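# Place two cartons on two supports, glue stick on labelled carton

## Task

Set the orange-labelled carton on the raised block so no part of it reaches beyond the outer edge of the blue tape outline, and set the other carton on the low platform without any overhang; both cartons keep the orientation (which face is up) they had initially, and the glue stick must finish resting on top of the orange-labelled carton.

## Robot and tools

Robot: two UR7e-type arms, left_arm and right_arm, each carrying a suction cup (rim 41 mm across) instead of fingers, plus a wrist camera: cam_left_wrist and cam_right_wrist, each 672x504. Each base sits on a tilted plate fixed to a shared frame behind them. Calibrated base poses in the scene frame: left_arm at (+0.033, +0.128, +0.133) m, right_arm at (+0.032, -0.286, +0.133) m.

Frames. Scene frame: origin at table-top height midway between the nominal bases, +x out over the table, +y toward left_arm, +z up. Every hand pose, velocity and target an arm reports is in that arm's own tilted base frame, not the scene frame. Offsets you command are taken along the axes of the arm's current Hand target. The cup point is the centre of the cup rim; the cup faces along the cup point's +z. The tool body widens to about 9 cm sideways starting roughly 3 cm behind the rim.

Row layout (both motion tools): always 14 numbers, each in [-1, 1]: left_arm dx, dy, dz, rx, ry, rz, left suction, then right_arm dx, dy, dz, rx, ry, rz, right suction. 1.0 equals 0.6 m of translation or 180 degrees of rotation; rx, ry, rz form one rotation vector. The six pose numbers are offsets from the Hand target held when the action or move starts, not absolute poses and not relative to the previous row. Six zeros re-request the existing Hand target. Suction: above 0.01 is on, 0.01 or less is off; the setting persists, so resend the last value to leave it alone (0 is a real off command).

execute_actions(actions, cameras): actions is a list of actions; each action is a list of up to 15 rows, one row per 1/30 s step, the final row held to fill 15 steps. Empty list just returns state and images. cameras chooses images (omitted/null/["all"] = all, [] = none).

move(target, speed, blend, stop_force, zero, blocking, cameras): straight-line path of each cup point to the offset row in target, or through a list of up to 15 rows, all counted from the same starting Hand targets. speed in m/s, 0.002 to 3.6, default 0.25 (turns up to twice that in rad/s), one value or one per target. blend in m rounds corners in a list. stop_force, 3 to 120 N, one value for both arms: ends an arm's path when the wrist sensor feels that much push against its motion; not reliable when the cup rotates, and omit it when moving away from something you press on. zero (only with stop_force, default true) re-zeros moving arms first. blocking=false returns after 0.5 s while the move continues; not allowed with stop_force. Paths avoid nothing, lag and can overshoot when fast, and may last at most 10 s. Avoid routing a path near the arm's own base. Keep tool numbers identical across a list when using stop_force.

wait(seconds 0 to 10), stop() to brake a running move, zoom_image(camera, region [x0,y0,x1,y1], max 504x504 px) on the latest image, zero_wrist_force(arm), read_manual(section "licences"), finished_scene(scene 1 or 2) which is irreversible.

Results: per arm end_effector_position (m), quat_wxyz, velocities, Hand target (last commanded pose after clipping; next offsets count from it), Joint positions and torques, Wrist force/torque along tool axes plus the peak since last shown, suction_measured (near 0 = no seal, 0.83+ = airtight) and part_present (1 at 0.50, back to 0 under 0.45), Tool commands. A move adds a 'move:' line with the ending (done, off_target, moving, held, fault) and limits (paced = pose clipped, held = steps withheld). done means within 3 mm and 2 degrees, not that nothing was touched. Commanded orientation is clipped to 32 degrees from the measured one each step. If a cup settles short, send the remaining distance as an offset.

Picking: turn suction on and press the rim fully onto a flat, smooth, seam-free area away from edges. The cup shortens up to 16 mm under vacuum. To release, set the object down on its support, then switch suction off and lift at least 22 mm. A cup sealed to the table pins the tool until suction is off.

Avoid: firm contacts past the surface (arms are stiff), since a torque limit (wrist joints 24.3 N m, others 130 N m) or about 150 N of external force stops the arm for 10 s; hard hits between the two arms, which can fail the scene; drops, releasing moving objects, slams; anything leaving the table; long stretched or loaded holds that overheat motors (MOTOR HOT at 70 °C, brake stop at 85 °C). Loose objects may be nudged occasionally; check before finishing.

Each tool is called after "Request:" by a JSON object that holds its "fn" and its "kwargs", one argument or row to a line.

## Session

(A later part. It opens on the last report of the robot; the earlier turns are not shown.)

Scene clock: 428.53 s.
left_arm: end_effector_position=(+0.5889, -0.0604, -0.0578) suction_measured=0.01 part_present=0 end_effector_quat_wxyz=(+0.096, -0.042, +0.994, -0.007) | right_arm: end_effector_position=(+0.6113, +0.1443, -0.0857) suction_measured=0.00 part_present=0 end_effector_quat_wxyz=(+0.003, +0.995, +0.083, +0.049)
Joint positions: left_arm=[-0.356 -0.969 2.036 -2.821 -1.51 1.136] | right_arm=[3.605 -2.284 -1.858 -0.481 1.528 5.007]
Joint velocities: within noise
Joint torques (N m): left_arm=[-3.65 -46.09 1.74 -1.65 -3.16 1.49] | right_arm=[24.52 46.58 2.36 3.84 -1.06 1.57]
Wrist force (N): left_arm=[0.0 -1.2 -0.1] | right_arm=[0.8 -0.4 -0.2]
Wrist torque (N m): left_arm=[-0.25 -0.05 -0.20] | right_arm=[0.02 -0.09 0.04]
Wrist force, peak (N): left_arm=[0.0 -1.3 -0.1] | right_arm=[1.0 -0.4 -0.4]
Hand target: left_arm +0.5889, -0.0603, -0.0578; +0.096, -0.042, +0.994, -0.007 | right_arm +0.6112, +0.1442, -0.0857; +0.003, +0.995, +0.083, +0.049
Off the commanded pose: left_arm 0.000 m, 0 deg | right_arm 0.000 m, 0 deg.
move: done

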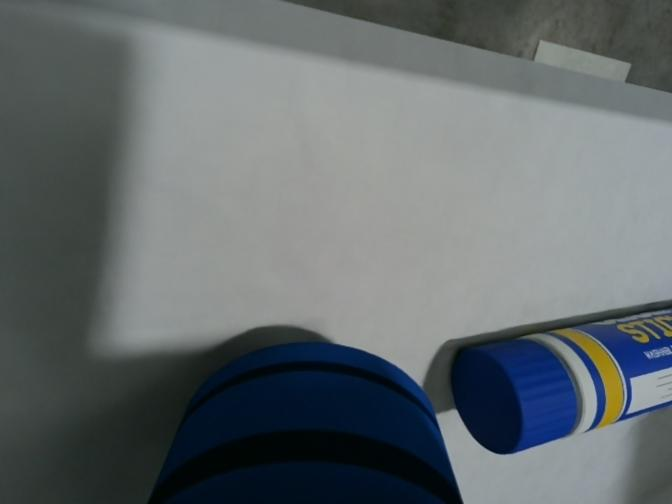

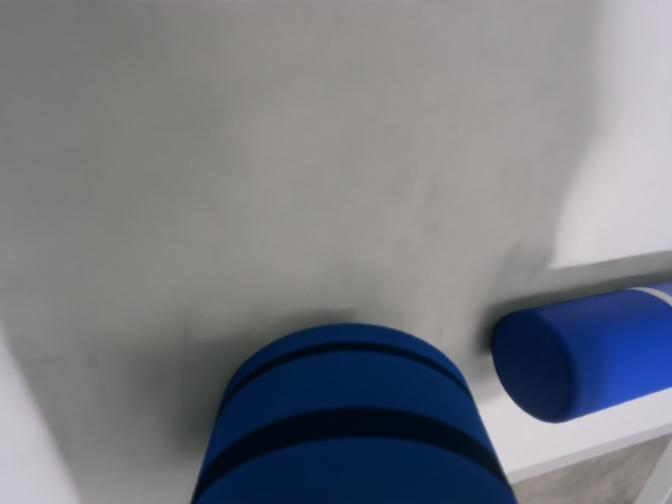

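Request:
{"fn": "move", "kwargs": {
  "target": [-0.007,0.0017,-0.0006,0,0.0152,0.0418,0,-0.0057,-0.002,0.0007,0,0.0152,0.0418,0],
  "speed": 0.03
}}

Scene clock: 441.40 s.
left_arm: end_effector_position=(+0.5929, -0.0590, -0.0566) suction_measured=0.01 part_present=0 end_effector_quat_wxyz=(+0.072, +0.023, +0.997, -0.002) | right_arm: end_effector_position=(+0.6077, +0.1449, -0.0865) suction_measured=0.00 part_present=0 end_effector_quat_wxyz=(-0.002, +0.997, +0.018, +0.073)
Joint positions: left_arm=[-0.343 -0.966 1.992 -2.735 -1.529 1.277] | right_arm=[3.616 -2.279 -1.903 -0.397 1.51 5.146]
Joint velocities: within noise
Joint torques (N m): left_arm=[-4.01 -30.87 -24.07 -1.49 -3.2 1.56] | right_arm=[24.03 45.44 3.06 4.31 -1.18 1.54]
Wrist force (N): left_arm=[-0.2 -0.8 -0.3] | right_arm=[0.8 -1.1 -0.1]
Wrist torque (N m): left_arm=[-0.18 -0.03 -0.20] | right_arm=[-0.09 -0.08 0.04]
Wrist force, peak (N): left_arm=[-0.2 -1.4 -0.1] | right_arm=[0.8 -1.1 -0.1]
Hand target: left_arm +0.5929, -0.0590, -0.0566; +0.072, +0.023, +0.997, -0.002 | right_arm +0.6077, +0.1449, -0.0865; -0.002, +0.997, +0.018, +0.073
Off the commanded pose: left_arm 0.000 m, 0 deg | right_arm 0.000 m, 0 deg.
move: done

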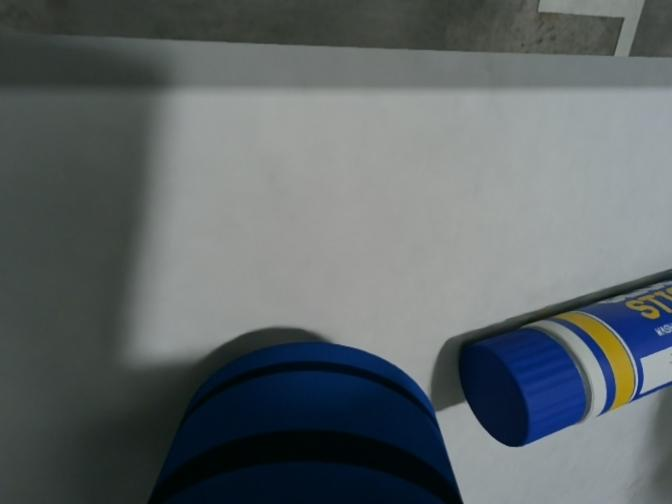

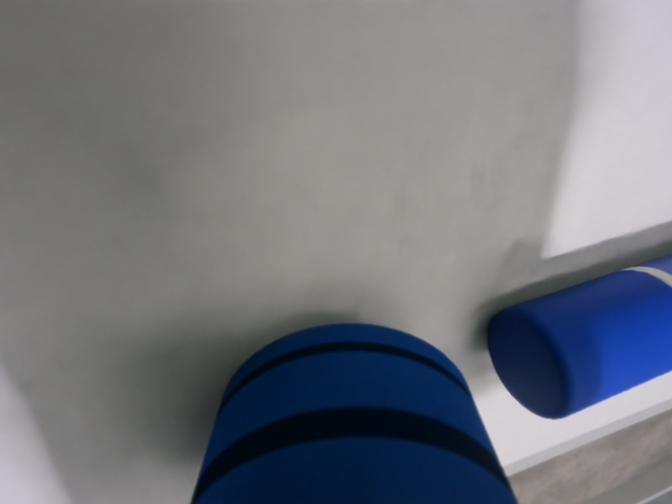

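Request:
{"fn": "move", "kwargs": {
  "target": [0,-0.0376,0.0137,0,0,0,0,0,-0.0345,0.0125,0,0,0,0],
  "speed": 0.012,
  "stop_force": 2.5
}}

stop_force must be a number from 3 to 120 (N); nothing of the call was run

Request:
{"fn": "move", "kwargs": {
  "target": [0,-0.0376,0.0137,0,0,0,0,0,-0.0345,0.0125,0,0,0,0],
  "speed": 0.012,
  "stop_force": 3
}}

Scene clock: 450.87 s.
left_arm: end_effector_position=(+0.5930, -0.0762, -0.0628) suction_measured=0.01 part_present=0 end_effector_quat_wxyz=(+0.072, +0.023, +0.997, -0.002) | right_arm: end_effector_position=(+0.6079, +0.1606, -0.0921) suction_measured=0.00 part_present=0 end_effector_quat_wxyz=(-0.002, +0.997, +0.018, +0.073)
Joint positions: left_arm=[-0.372 -0.949 1.986 -2.744 -1.525 1.248] | right_arm=[3.64 -2.296 -1.889 -0.395 1.506 5.17]
Joint velocities: within noise
Joint torques (N m): left_arm=[-5.93 -46.17 0.64 -1.74 -3.6 1.4] | right_arm=[12.29 45.47 3.4 1.03 3.08 -1.3]
Wrist force (N): left_arm=[0.2 1.7 -1.5] | right_arm=[1.1 1.7 -1.7]
Wrist torque (N m): left_arm=[-0.16 -0.07 -0.19] | right_arm=[-0.03 -0.09 0.05]
Wrist force, peak (N): left_arm=[0.0 2.3 -2.0] | right_arm=[1.1 2.2 -1.8]
Hand target: left_arm +0.5930, -0.0762, -0.0628; +0.072, +0.023, +0.997, -0.002 (not the last commanded pose) | right_arm +0.6079, +0.1606, -0.0921; -0.002, +0.997, +0.018, +0.073 (not the last commanded pose)
Off the commanded pose: left_arm 0.006 m, 0 deg | right_arm 0.005 m, 0 deg.
move: contact (left_arm, right_arm)

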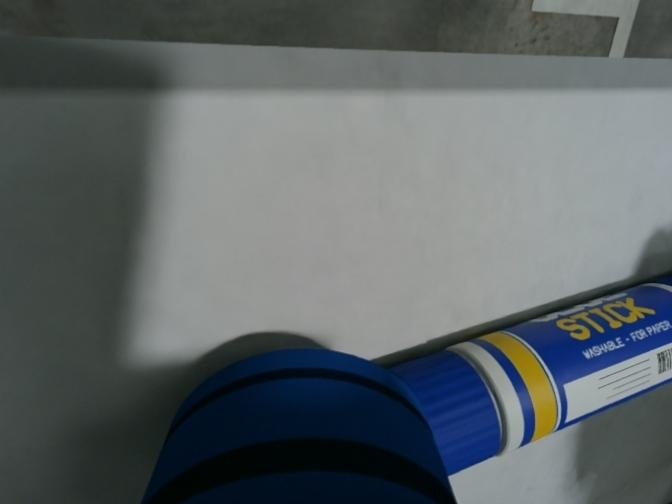

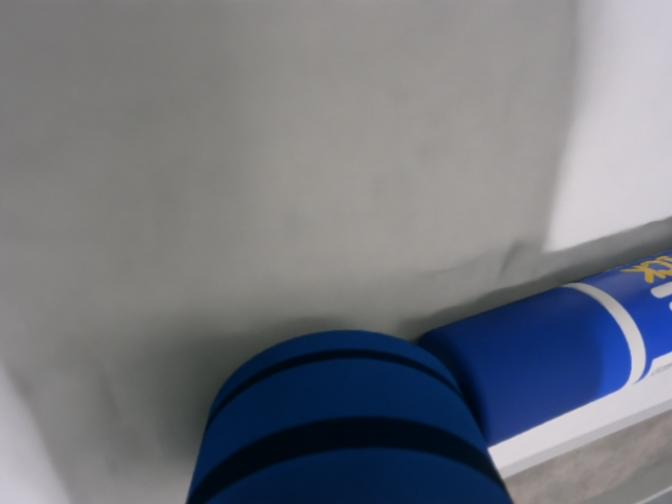

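Request:
{"fn": "move", "kwargs": {
  "target": [
    [0,-0.0024,0.0009,0,0,0,0,0,-0.0024,0.0009,0,0,0,0],
    [0,-0.0195,-0.0461,0,0,0,0,0,-0.0195,-0.0461,0,0,0,0]
  ],
  "speed": 0.02
}}

Scene clock: 454.63 s.
left_arm: end_effector_position=(+0.5885, -0.0876, -0.0356) suction_measured=0.01 part_present=0 end_effector_quat_wxyz=(+0.072, +0.023, +0.997, -0.002) | right_arm: end_effector_position=(+0.6035, +0.1721, -0.0649) suction_measured=0.00 part_present=0 end_effector_quat_wxyz=(-0.002, +0.997, +0.018, +0.073)
Joint positions: left_arm=[-0.395 -1.013 1.99 -2.684 -1.522 1.226] | right_arm=[3.661 -2.237 -1.894 -0.451 1.504 5.191]
Joint velocities: within noise
Joint torques (N m): left_arm=[-24.36 -46.71 -0.62 -1.6 1.65 -2.04] | right_arm=[25.8 43.82 2.99 0.89 -0.83 1.39]
Wrist force (N): left_arm=[0.2 1.2 -0.9] | right_arm=[1.1 1.2 -0.8]
Wrist torque (N m): left_arm=[-0.19 -0.07 -0.21] | right_arm=[-0.04 -0.10 0.04]
Wrist force, peak (N): left_arm=[0.2 2.9 -2.0] | right_arm=[1.2 2.7 -2.2]
Hand target: left_arm +0.5885, -0.0877, -0.0355; +0.072, +0.023, +0.997, -0.002 | right_arm +0.6035, +0.1721, -0.0648; -0.002, +0.997, +0.018, +0.073
Off the commanded pose: left_arm 0.000 m, 0 deg | right_arm 0.000 m, 0 deg.
move: done

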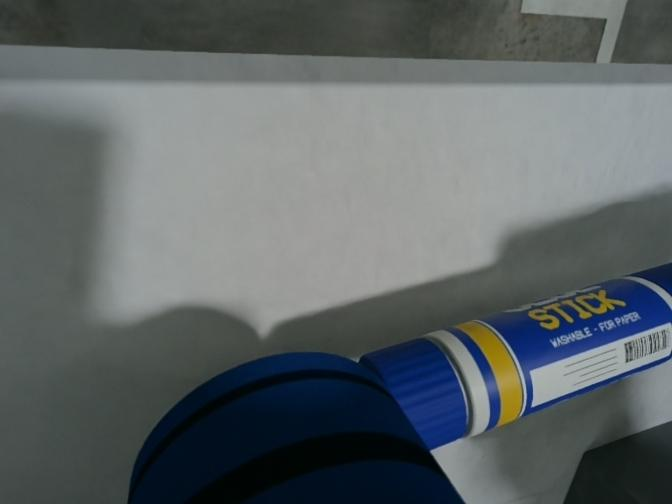

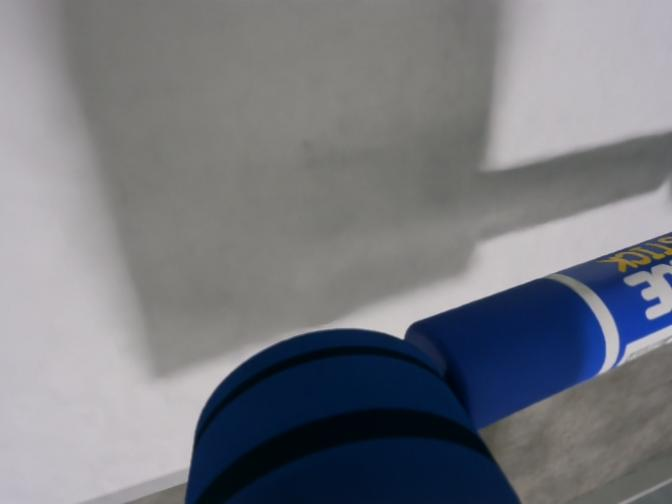

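Request:
{"fn": "move", "kwargs": {
  "target": [
    [0,-0.0016,0.0006,0,0,0,0,0,-0.0016,0.0006,0,0,0,0],
    [0,-0.127,-0.3441,0,0,0,0,0,-0.127,-0.3441,0,0,0,0]
  ],
  "speed": 0.05
}}

Scene clock: 463.30 s.
left_arm: end_effector_position=(+0.5553, -0.1624, +0.1687) suction_measured=0.01 part_present=0 end_effector_quat_wxyz=(+0.072, +0.023, +0.997, -0.002) | right_arm: end_effector_position=(+0.5706, +0.2469, +0.1394) suction_measured=0.00 part_present=0 end_effector_quat_wxyz=(-0.002, +0.997, +0.018, +0.073)
Joint positions: left_arm=[-0.548 -1.386 1.854 -2.166 -1.501 1.074] | right_arm=[3.801 -1.886 -1.768 -0.938 1.486 5.331]
Joint velocities: within noise
Joint torques (N m): left_arm=[-22.07 -34.97 -33.55 -1.7 1.56 -2.13] | right_arm=[24.77 37.61 34.92 1.41 -0.73 1.92]
Wrist force (N): left_arm=[0.1 1.4 -0.8] | right_arm=[1.1 1.7 -0.8]
Wrist torque (N m): left_arm=[-0.21 -0.04 -0.19] | right_arm=[-0.03 -0.11 0.05]
Wrist force, peak (N): left_arm=[0.3 1.8 -0.9] | right_arm=[1.1 2.0 -0.9]
Hand target: left_arm +0.5552, -0.1624, +0.1688; +0.072, +0.023, +0.997, -0.002 | right_arm +0.5706, +0.2470, +0.1396; -0.002, +0.997, +0.018, +0.073
Off the commanded pose: left_arm 0.000 m, 0 deg | right_arm 0.000 m, 0 deg.
move: done

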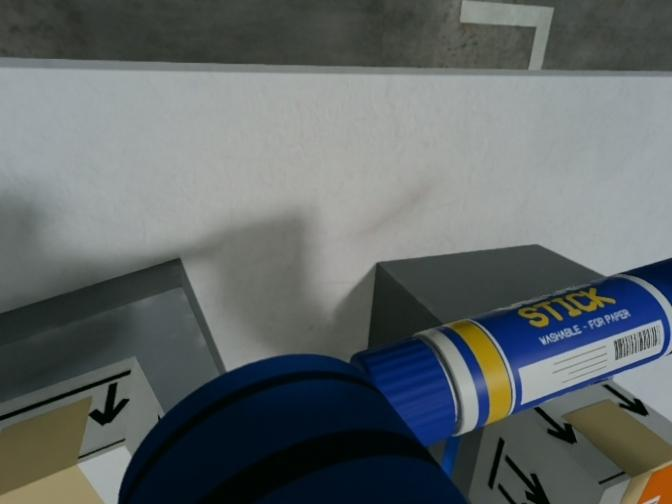

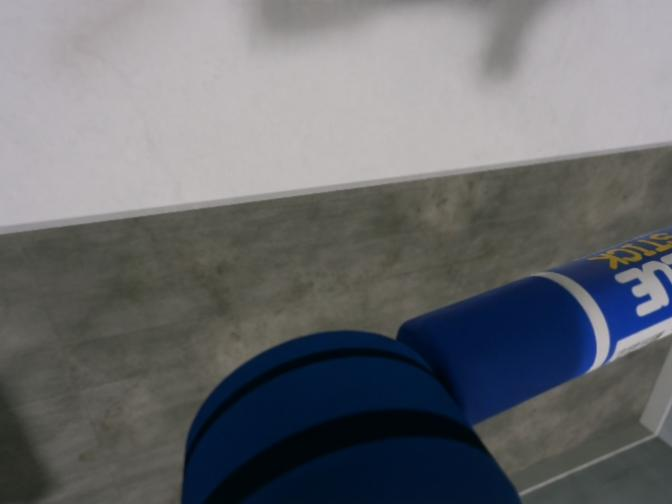

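Request:
{"fn": "move", "kwargs": {
  "target": [0.4173,-0.2733,0.0994,0,0,0,0,-0.4173,0.2733,-0.0994,0,0,0,0],
  "speed": 0.05
}}

Scene clock: 471.33 s.
left_arm: end_effector_position=(+0.3088, -0.3151, +0.0738) suction_measured=0.01 part_present=0 end_effector_quat_wxyz=(+0.072, +0.023, +0.997, -0.002) | right_arm: end_effector_position=(+0.3203, +0.0739, +0.1617) suction_measured=0.00 part_present=0 end_effector_quat_wxyz=(-0.002, +0.997, +0.018, +0.073)
Joint positions: left_arm=[-1.181 -1.542 2.311 -2.401 -1.44 0.44] | right_arm=[3.864 -1.066 -2.433 -1.099 1.479 5.393]
Joint velocities: within noise
Joint torques (N m): left_arm=[-18.12 -3.08 -7.94 -4.93 2.12 -2.18] | right_arm=[9.88 5.13 13.38 0.7 -0.82 1.83]
Wrist force (N): left_arm=[0.3 1.2 -1.1] | right_arm=[0.7 2.1 -1.1]
Wrist torque (N m): left_arm=[-0.26 -0.07 -0.19] | right_arm=[0.04 -0.05 0.04]
Wrist force, peak (N): left_arm=[0.1 1.8 -1.1] | right_arm=[1.2 2.4 -1.0]
Hand target: left_arm +0.3087, -0.3151, +0.0738; +0.072, +0.023, +0.997, -0.002 | right_arm +0.3202, +0.0739, +0.1618; -0.002, +0.997, +0.018, +0.073
Off the commanded pose: left_arm 0.000 m, 0 deg | right_arm 0.000 m, 0 deg.
move: done

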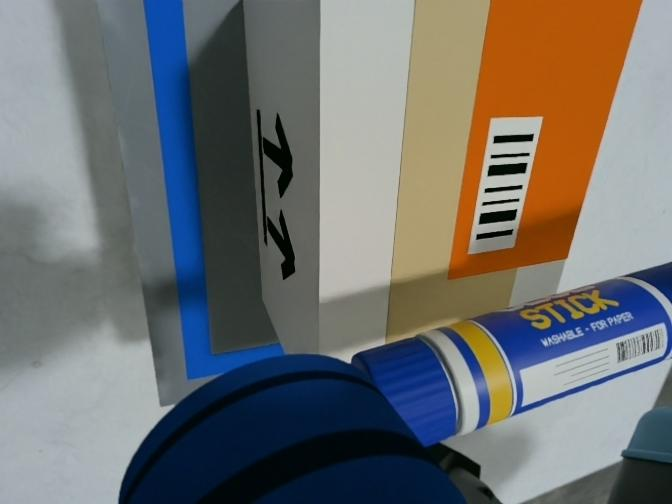

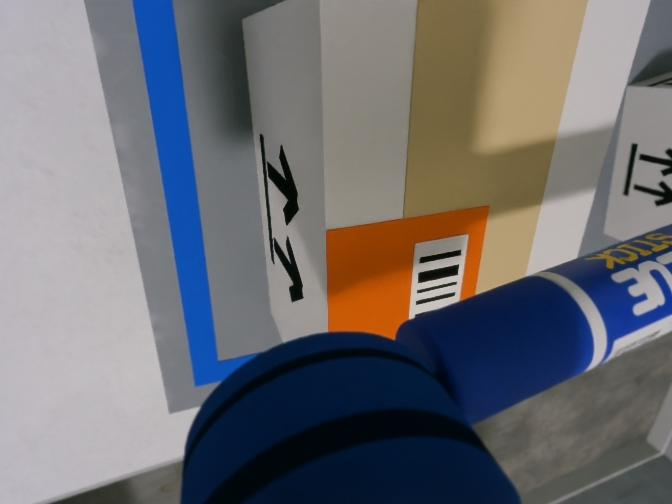

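Request:
{"fn": "move", "kwargs": {
  "target": [0,0.0188,0.0517,0,0,0,0,0,0.0188,0.0517,0,0,0,0],
  "speed": 0.03
}}

Scene clock: 487.17 s.
left_arm: end_effector_position=(+0.3137, -0.3041, +0.0431) suction_measured=0.01 part_present=0 end_effector_quat_wxyz=(+0.072, +0.023, +0.997, -0.002) | right_arm: end_effector_position=(+0.3251, +0.0628, +0.1312) suction_measured=0.00 part_present=0 end_effector_quat_wxyz=(-0.002, +0.997, +0.018, +0.073)
Joint positions: left_arm=[-1.158 -1.48 2.359 -2.514 -1.441 0.463] | right_arm=[3.82 -1.121 -2.494 -0.978 1.484 5.349]
Joint velocities: within noise
Joint torques (N m): left_arm=[0.88 -3.76 -7.3 -4.97 -2.99 1.55] | right_arm=[-3.29 -9.84 12.23 4.57 3.05 -1.26]
Wrist force (N): left_arm=[0.2 1.7 -2.0] | right_arm=[1.1 2.3 -1.1]
Wrist torque (N m): left_arm=[-0.18 -0.06 -0.19] | right_arm=[0.02 -0.11 0.05]
Wrist force, peak (N): left_arm=[0.2 1.5 -2.2] | right_arm=[1.1 2.3 -1.1]
Hand target: left_arm +0.3137, -0.3040, +0.0431; +0.072, +0.023, +0.997, -0.002 | right_arm +0.3251, +0.0628, +0.1311; -0.002, +0.997, +0.018, +0.073
Off the commanded pose: left_arm 0.000 m, 0 deg | right_arm 0.000 m, 0 deg.
move: done

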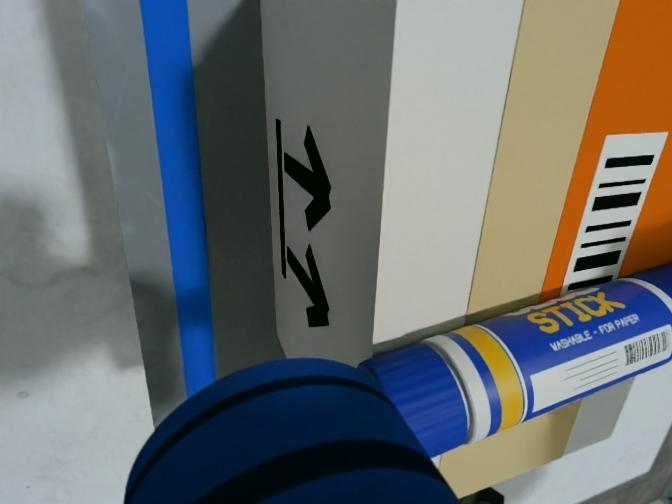

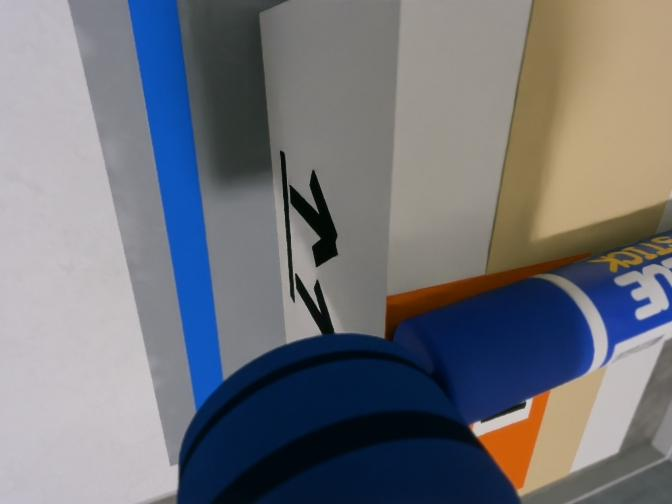

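Request:
{"fn": "move", "kwargs": {
  "target": [0,0.0012,0.0031,0,0,0,0,0,0.0012,0.0031,0,0,0,0],
  "speed": 0.01
}}

Scene clock: 490.20 s.
left_arm: end_effector_position=(+0.3140, -0.3034, +0.0413) suction_measured=0.01 part_present=0 end_effector_quat_wxyz=(+0.072, +0.023, +0.997, -0.002) | right_arm: end_effector_position=(+0.3254, +0.0621, +0.1293) suction_measured=0.00 part_present=0 end_effector_quat_wxyz=(-0.002, +0.997, +0.018, +0.073)
Joint positions: left_arm=[-1.157 -1.476 2.361 -2.521 -1.441 0.464] | right_arm=[3.817 -1.125 -2.498 -0.971 1.484 5.347]
Joint velocities: within noise
Joint torques (N m): left_arm=[-0.17 -4.5 -6.18 -4.9 -3.14 1.57] | right_arm=[-5.43 -6.18 12.87 4.69 3.15 -1.07]
Wrist force (N): left_arm=[0.3 1.7 -2.5] | right_arm=[1.2 2.5 -1.8]
Wrist torque (N m): left_arm=[-0.23 -0.08 -0.19] | right_arm=[0.03 -0.12 0.05]
Wrist force, peak (N): left_arm=[0.1 1.8 -3.0] | right_arm=[1.3 2.4 -2.0]
Hand target: left_arm +0.3140, -0.3033, +0.0412; +0.072, +0.023, +0.997, -0.002 | right_arm +0.3254, +0.0621, +0.1292; -0.002, +0.997, +0.018, +0.073
Off the commanded pose: left_arm 0.000 m, 0 deg | right_arm 0.000 m, 0 deg.
move: done

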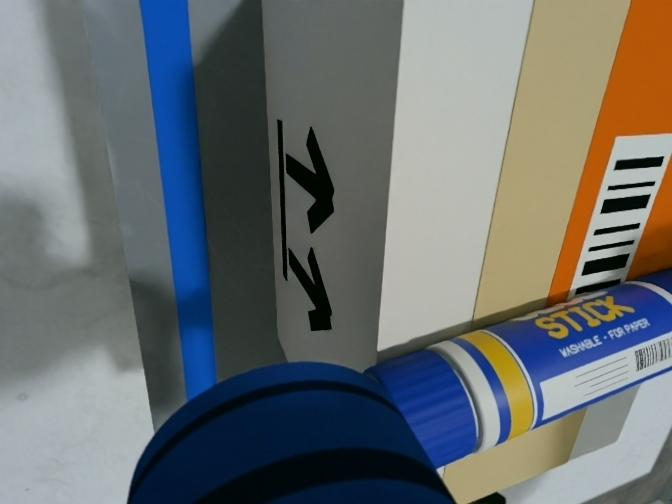

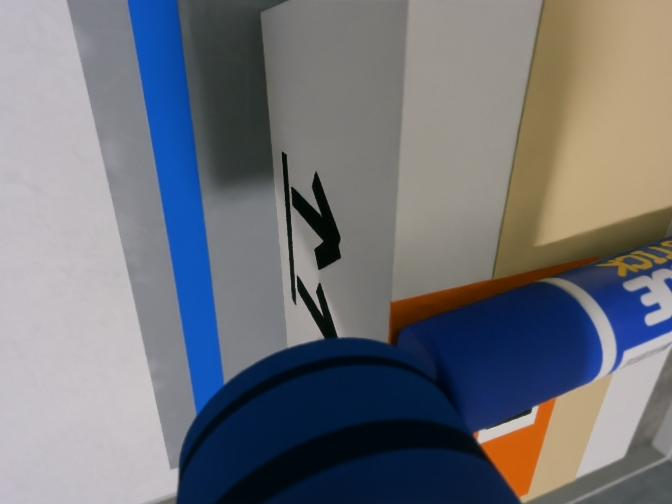

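Request:
{"fn": "move", "kwargs": {
  "target": [0,0.0313,-0.0114,0,0,0,0,0,0.0313,-0.0114,0,0,0,0],
  "speed": 0.01
}}

Scene clock: 494.37 s.
left_arm: end_effector_position=(+0.3139, -0.2846, +0.0479) suction_measured=0.01 part_present=0 end_effector_quat_wxyz=(+0.072, +0.023, +0.997, -0.002) | right_arm: end_effector_position=(+0.3251, +0.0434, +0.1359) suction_measured=0.00 part_present=0 end_effector_quat_wxyz=(-0.002, +0.997, +0.018, +0.073)
Joint positions: left_arm=[-1.137 -1.524 2.39 -2.504 -1.443 0.484] | right_arm=[3.76 -1.1 -2.492 -0.997 1.491 5.29]
Joint velocities: within noise
Joint torques (N m): left_arm=[2.2 -18.52 -5.02 -1.67 -2.84 1.5] | right_arm=[-3.35 6.78 33.07 0.69 2.56 -1.4]
Wrist force (N): left_arm=[0.0 -1.3 -0.3] | right_arm=[0.7 -0.7 -0.2]
Wrist torque (N m): left_arm=[-0.27 -0.05 -0.19] | right_arm=[-0.04 -0.09 0.05]
Wrist force, peak (N): left_arm=[0.2 1.9 -3.1] | right_arm=[1.3 2.4 -2.2]
Hand target: left_arm +0.3139, -0.2845, +0.0480; +0.072, +0.023, +0.997, -0.002 | right_arm +0.3251, +0.0433, +0.1360; -0.002, +0.997, +0.018, +0.073
Off the commanded pose: left_arm 0.000 m, 0 deg | right_arm 0.000 m, 0 deg.
move: done

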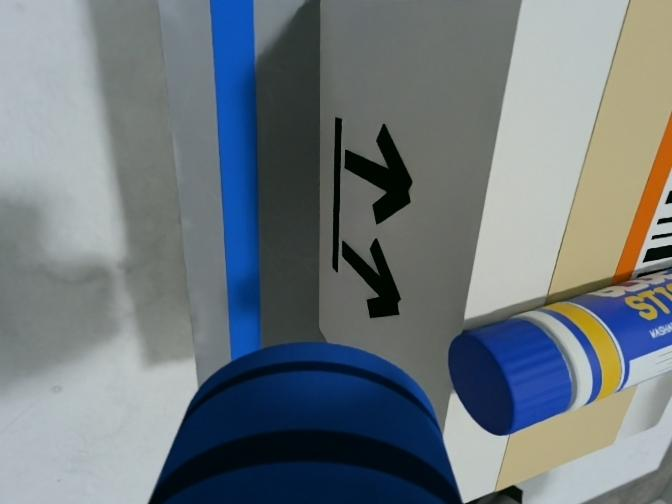

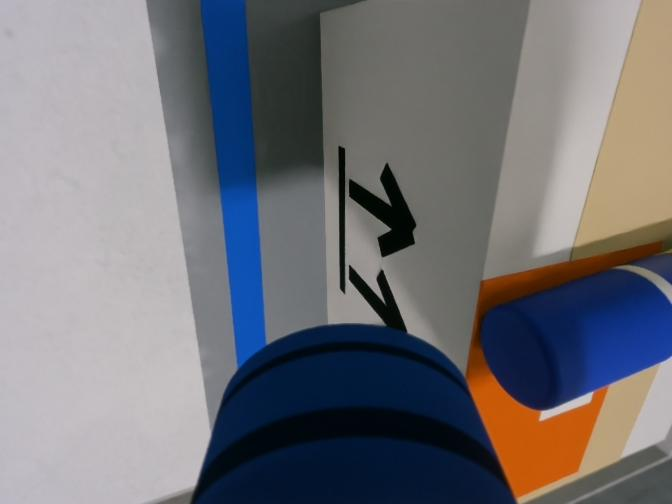

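Request:
{"fn": "move", "kwargs": {
  "target": [
    [0,0.047,-0.0171,0,0,0,0,0,0.047,-0.0171,0,0,0,0],
    [0,-0.06,-0.25,0,0,0,0,0,-0.06,-0.25,0,0,0,0]
  ],
  "speed": 0.06
}}

Scene clock: 499.33 s.
left_arm: end_effector_position=(+0.2906, -0.3194, +0.1963) suction_measured=0.01 part_present=0 end_effector_quat_wxyz=(+0.072, +0.023, +0.997, -0.002) | right_arm: end_effector_position=(+0.3019, +0.0783, +0.2843) suction_measured=0.00 part_present=0 end_effector_quat_wxyz=(-0.002, +0.997, +0.018, +0.073)
Joint positions: left_arm=[-1.229 -1.761 2.131 -1.996 -1.437 0.392] | right_arm=[3.926 -0.945 -2.163 -1.497 1.472 5.456]
Joint velocities: within noise
Joint torques (N m): left_arm=[-16 -11.91 -35.51 -1.79 2.33 -2.05] | right_arm=[8.81 1.83 36.36 1.47 -1.14 1.41]
Wrist force (N): left_arm=[-0.1 -1.3 -0.3] | right_arm=[0.8 -0.5 0.0]
Wrist torque (N m): left_arm=[-0.25 -0.04 -0.19] | right_arm=[0.03 -0.12 0.04]
Wrist force, peak (N): left_arm=[-0.1 -1.6 -0.5] | right_arm=[0.8 -1.2 0.1]
Hand target: left_arm +0.2906, -0.3195, +0.1964; +0.072, +0.023, +0.997, -0.002 | right_arm +0.3019, +0.0783, +0.2844; -0.002, +0.997, +0.018, +0.073
Off the commanded pose: left_arm 0.000 m, 0 deg | right_arm 0.000 m, 0 deg.
move: done

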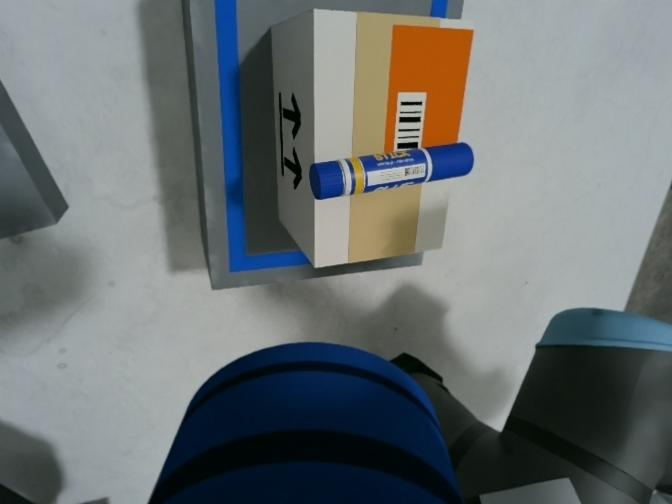

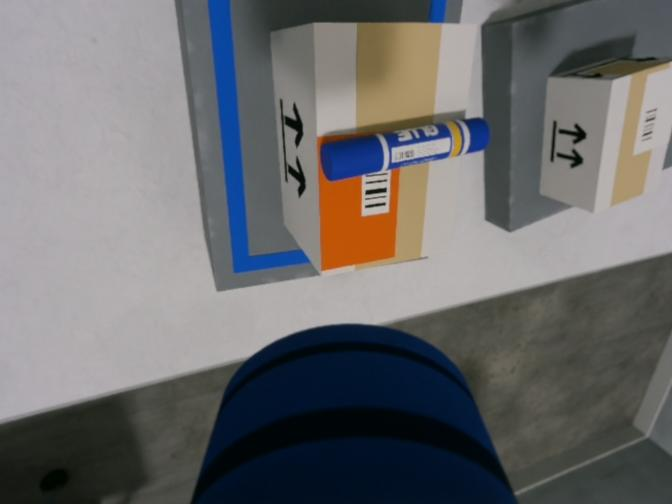

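Request:
{"fn": "zoom_image", "kwargs": {
  "camera": "cam_right_wrist",
  "region": [470, 0, 672, 260]
}}

Scaled by 1.938.

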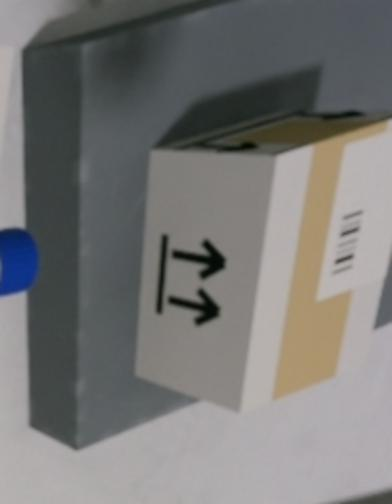

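Request:
{"fn": "finished_scene", "kwargs": {
  "scene": 2
}}

The scene is finished: the task was done.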